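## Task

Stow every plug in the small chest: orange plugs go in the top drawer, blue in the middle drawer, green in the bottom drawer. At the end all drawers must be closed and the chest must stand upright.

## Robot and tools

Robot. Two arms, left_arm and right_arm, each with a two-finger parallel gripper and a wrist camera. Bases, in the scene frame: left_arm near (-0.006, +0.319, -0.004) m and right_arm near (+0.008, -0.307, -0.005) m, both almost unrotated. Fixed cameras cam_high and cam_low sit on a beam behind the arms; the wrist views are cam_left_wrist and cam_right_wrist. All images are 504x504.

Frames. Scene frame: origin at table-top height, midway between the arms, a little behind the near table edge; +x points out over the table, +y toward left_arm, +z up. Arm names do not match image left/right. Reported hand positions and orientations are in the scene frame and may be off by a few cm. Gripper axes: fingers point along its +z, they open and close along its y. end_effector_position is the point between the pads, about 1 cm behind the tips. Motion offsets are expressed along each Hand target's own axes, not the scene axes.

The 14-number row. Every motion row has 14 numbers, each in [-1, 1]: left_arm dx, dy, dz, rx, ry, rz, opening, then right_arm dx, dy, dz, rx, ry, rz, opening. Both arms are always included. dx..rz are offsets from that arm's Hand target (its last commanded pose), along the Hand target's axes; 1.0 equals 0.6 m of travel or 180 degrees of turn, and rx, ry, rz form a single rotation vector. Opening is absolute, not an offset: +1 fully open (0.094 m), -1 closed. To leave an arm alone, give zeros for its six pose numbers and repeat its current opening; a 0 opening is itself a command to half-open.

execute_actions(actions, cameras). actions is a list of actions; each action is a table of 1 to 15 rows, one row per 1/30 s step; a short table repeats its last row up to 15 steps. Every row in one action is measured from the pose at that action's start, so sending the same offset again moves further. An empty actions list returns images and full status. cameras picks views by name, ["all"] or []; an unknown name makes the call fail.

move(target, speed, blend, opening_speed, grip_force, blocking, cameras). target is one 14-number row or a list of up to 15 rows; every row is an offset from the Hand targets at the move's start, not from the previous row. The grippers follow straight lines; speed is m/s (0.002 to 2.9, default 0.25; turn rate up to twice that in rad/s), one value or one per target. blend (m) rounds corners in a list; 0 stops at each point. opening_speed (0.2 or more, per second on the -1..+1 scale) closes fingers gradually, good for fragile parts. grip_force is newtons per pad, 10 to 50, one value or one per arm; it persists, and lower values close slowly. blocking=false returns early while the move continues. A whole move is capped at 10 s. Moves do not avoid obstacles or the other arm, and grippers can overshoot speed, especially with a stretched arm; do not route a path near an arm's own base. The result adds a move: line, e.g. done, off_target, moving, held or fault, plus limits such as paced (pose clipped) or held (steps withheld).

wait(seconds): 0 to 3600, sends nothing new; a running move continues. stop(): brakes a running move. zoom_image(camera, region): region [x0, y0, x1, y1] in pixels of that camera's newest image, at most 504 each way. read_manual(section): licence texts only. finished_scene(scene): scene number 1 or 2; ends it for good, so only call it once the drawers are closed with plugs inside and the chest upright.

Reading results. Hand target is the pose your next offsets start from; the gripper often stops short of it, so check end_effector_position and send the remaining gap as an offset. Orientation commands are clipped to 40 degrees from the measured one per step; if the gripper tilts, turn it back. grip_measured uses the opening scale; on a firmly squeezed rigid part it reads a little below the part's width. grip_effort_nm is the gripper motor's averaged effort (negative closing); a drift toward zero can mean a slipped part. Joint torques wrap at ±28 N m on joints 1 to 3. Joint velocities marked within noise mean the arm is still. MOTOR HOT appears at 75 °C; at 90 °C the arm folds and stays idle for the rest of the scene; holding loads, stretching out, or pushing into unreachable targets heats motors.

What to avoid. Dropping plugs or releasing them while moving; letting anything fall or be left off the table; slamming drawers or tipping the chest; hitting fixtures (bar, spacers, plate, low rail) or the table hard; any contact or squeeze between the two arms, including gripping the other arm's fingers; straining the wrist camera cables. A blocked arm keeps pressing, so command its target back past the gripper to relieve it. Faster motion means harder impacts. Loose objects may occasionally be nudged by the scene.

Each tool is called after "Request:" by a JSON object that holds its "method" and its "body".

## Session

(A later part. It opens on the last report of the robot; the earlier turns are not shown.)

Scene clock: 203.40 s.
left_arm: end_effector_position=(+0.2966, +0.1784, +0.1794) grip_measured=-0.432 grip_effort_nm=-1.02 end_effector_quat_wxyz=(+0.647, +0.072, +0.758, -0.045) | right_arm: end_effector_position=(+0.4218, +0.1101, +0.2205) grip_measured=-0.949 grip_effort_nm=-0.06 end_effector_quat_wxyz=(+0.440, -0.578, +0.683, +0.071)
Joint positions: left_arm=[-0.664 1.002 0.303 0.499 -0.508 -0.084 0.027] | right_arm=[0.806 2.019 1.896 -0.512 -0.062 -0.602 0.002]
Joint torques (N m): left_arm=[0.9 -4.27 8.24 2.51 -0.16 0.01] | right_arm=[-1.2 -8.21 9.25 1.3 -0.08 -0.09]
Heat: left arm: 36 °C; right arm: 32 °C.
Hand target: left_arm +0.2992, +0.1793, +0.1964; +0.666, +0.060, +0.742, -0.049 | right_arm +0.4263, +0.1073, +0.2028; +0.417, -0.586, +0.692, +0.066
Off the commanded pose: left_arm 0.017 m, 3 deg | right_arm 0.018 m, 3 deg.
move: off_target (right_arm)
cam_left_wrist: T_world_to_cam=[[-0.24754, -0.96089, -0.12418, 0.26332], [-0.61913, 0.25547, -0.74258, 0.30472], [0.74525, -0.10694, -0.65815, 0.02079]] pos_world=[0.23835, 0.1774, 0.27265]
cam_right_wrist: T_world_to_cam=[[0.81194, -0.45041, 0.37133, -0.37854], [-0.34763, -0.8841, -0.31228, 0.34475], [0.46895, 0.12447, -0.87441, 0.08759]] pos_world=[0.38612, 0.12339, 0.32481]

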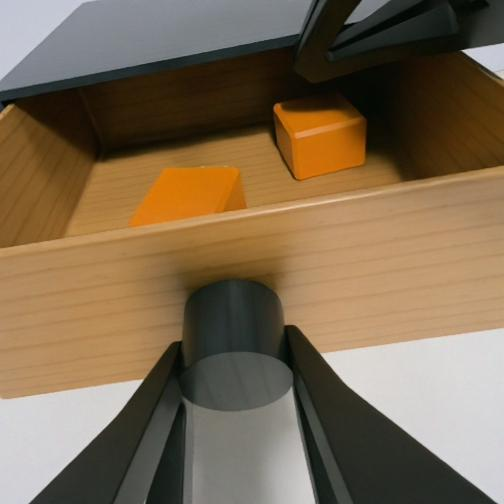

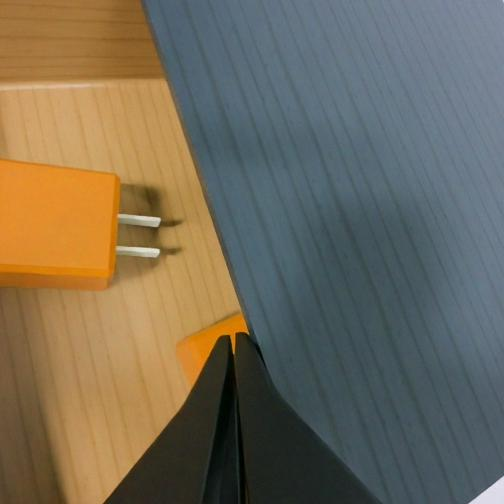

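Request:
{"method": "move", "body": {"target": [[0,0,0,0,0,0,-0.7,-0.012,0.081,-0.034,0,0,0,-0.95],[0,0,0,0,0,0,-0.7,-0.08,0.038,-0.121,0,0,0,-0.95],[0,0,0,0,0,0,-0.7,0.078,0.146,-0.487,0,0,0,-0.95],[-0.0215,0,0.204,0,0,0,-0.7,0.078,0.146,-0.487,0,0,0,-0.95]], "speed": [0.15,0.2,0.35,0.15], "blend": [0.01,0.01,0,0], "cameras": ["all"]}}

Scene clock: 208.27 s.
left_arm: end_effector_position=(+0.4091, +0.1604, +0.1827) grip_measured=-0.432 grip_effort_nm=-1.02 end_effector_quat_wxyz=(+0.651, +0.067, +0.755, -0.046) | right_arm: end_effector_position=(+0.2057, -0.0716, +0.3258) grip_measured=-0.949 grip_effort_nm=-0.06 end_effector_quat_wxyz=(+0.417, -0.589, +0.689, +0.068)
Joint positions: left_arm=[-0.463 1.53 0.627 0.73 -0.317 -0.047 0.027] | right_arm=[0.941 1.111 1.469 -1.044 0.041 -0.528 0.002]
Joint torques (N m): left_arm=[1.61 -5.76 9.55 2.56 0.11 0.07] | right_arm=[0.13 -2.04 6.13 1.63 0.1 0.11]
Heat: left arm: 36 °C; right arm: 32 °C.
Hand target: left_arm +0.4207, +0.1602, +0.1960; +0.666, +0.060, +0.742, -0.049 | right_arm +0.2061, -0.0710, +0.3251; +0.417, -0.586, +0.692, +0.066
Off the commanded pose: left_arm 0.018 m, 2 deg | right_arm 0.001 m, 0 deg.
move: off_target (left_arm)
cam_left_wrist: T_world_to_cam=[[-0.24031, -0.96348, -0.11813, 0.2706], [-0.614, 0.24513, -0.75028, 0.38229], [0.75184, -0.10777, -0.65048, -0.06676]] pos_world=[0.34994, 0.15981, 0.27536]
cam_right_wrist: T_world_to_cam=[[0.82721, -0.42832, 0.3637, -0.32308], [-0.34912, -0.89894, -0.2646, 0.12559], [0.44028, 0.09191, -0.89315, 0.31335]] pos_world=[0.17314, -0.05428, 0.4306]

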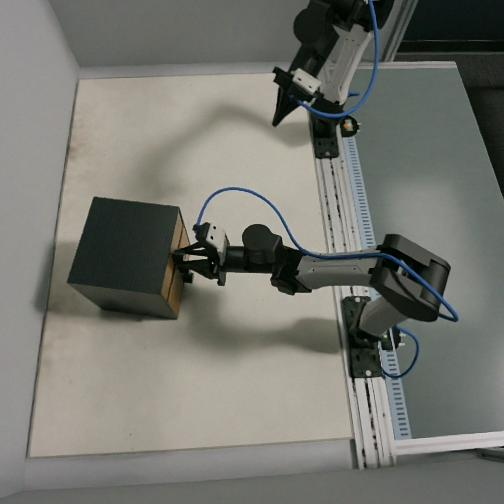

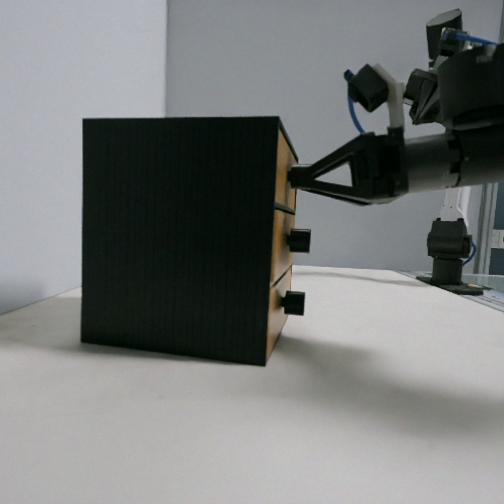

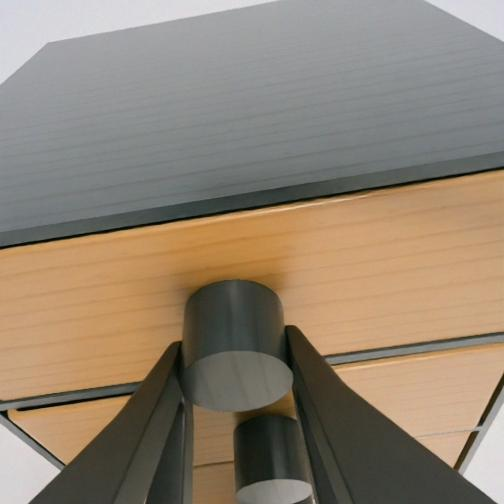

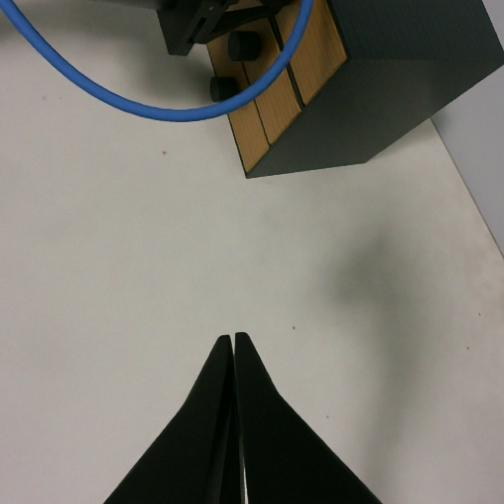

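Closed. Release and back off.

Request:
{"method": "move", "body": {"target": [[0,0,0,0,0,0,0.1,0,0,0,0,0,0,-0.95],[0.007,0,-0.14,0,0,0,0.1,0,0,0,0,0,0,-0.95]], "speed": 0.2, "cameras": ["cam_low","cam_left_wrist"]}}

Scene clock: 210.57 s.
left_arm: end_effector_position=(+0.3404, +0.1726, +0.1931) grip_measured=+0.097 grip_effort_nm=0.14 end_effector_quat_wxyz=(+0.658, +0.070, +0.749, -0.043) | right_arm: end_effector_position=(+0.2057, -0.0716, +0.3258) grip_measured=-0.949 grip_effort_nm=-0.06 end_effector_quat_wxyz=(+0.417, -0.589, +0.689, +0.068)
Joint positions: left_arm=[-0.56 1.208 0.423 0.625 -0.413 -0.047 0.052] | right_arm=[0.941 1.111 1.469 -1.044 0.041 -0.528 0.002]
Joint torques (N m): left_arm=[-0.25 -7.23 6.68 2.21 -0.13 -0.14] | right_arm=[0.13 -2.04 6.13 1.62 0.09 0.11]
Heat: left arm: 36 °C; right arm: 32 °C.
Hand target: left_arm +0.3378, +0.1733, +0.2010; +0.666, +0.060, +0.742, -0.049 | right_arm +0.2061, -0.0710, +0.3251; +0.417, -0.586, +0.692, +0.066
Off the commanded pose: left_arm 0.008 m, 2 deg | right_arm 0.001 m, 0 deg.
move: done
cam_left_wrist: T_world_to_cam=[[-0.24065, -0.96197, -0.12927, 0.26904], [-0.59888, 0.25197, -0.76016, 0.34058], [0.76382, -0.10551, -0.63674, -0.01415]] pos_world=[0.27952, 0.1715, 0.28466]

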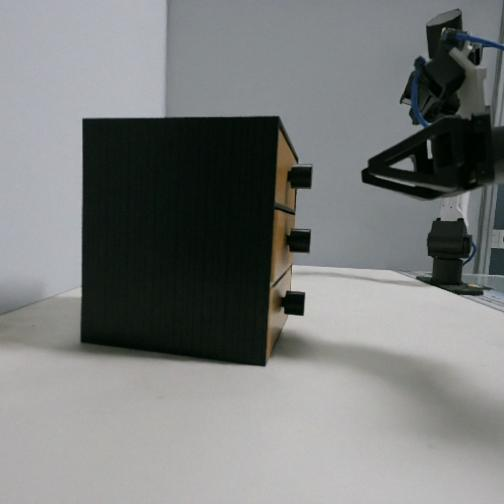

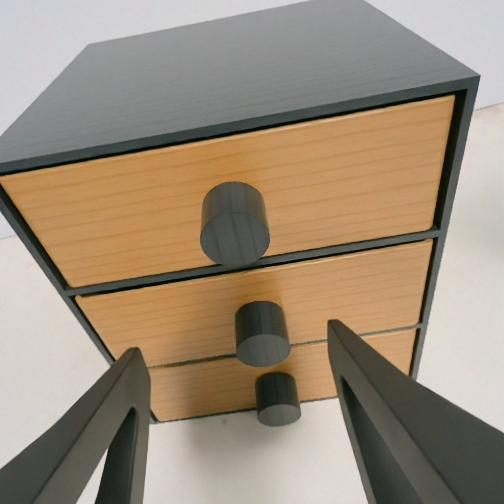

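Request:
{"method": "finished_scene", "body": {"scene": 2}}

The scene is finished: the task was done.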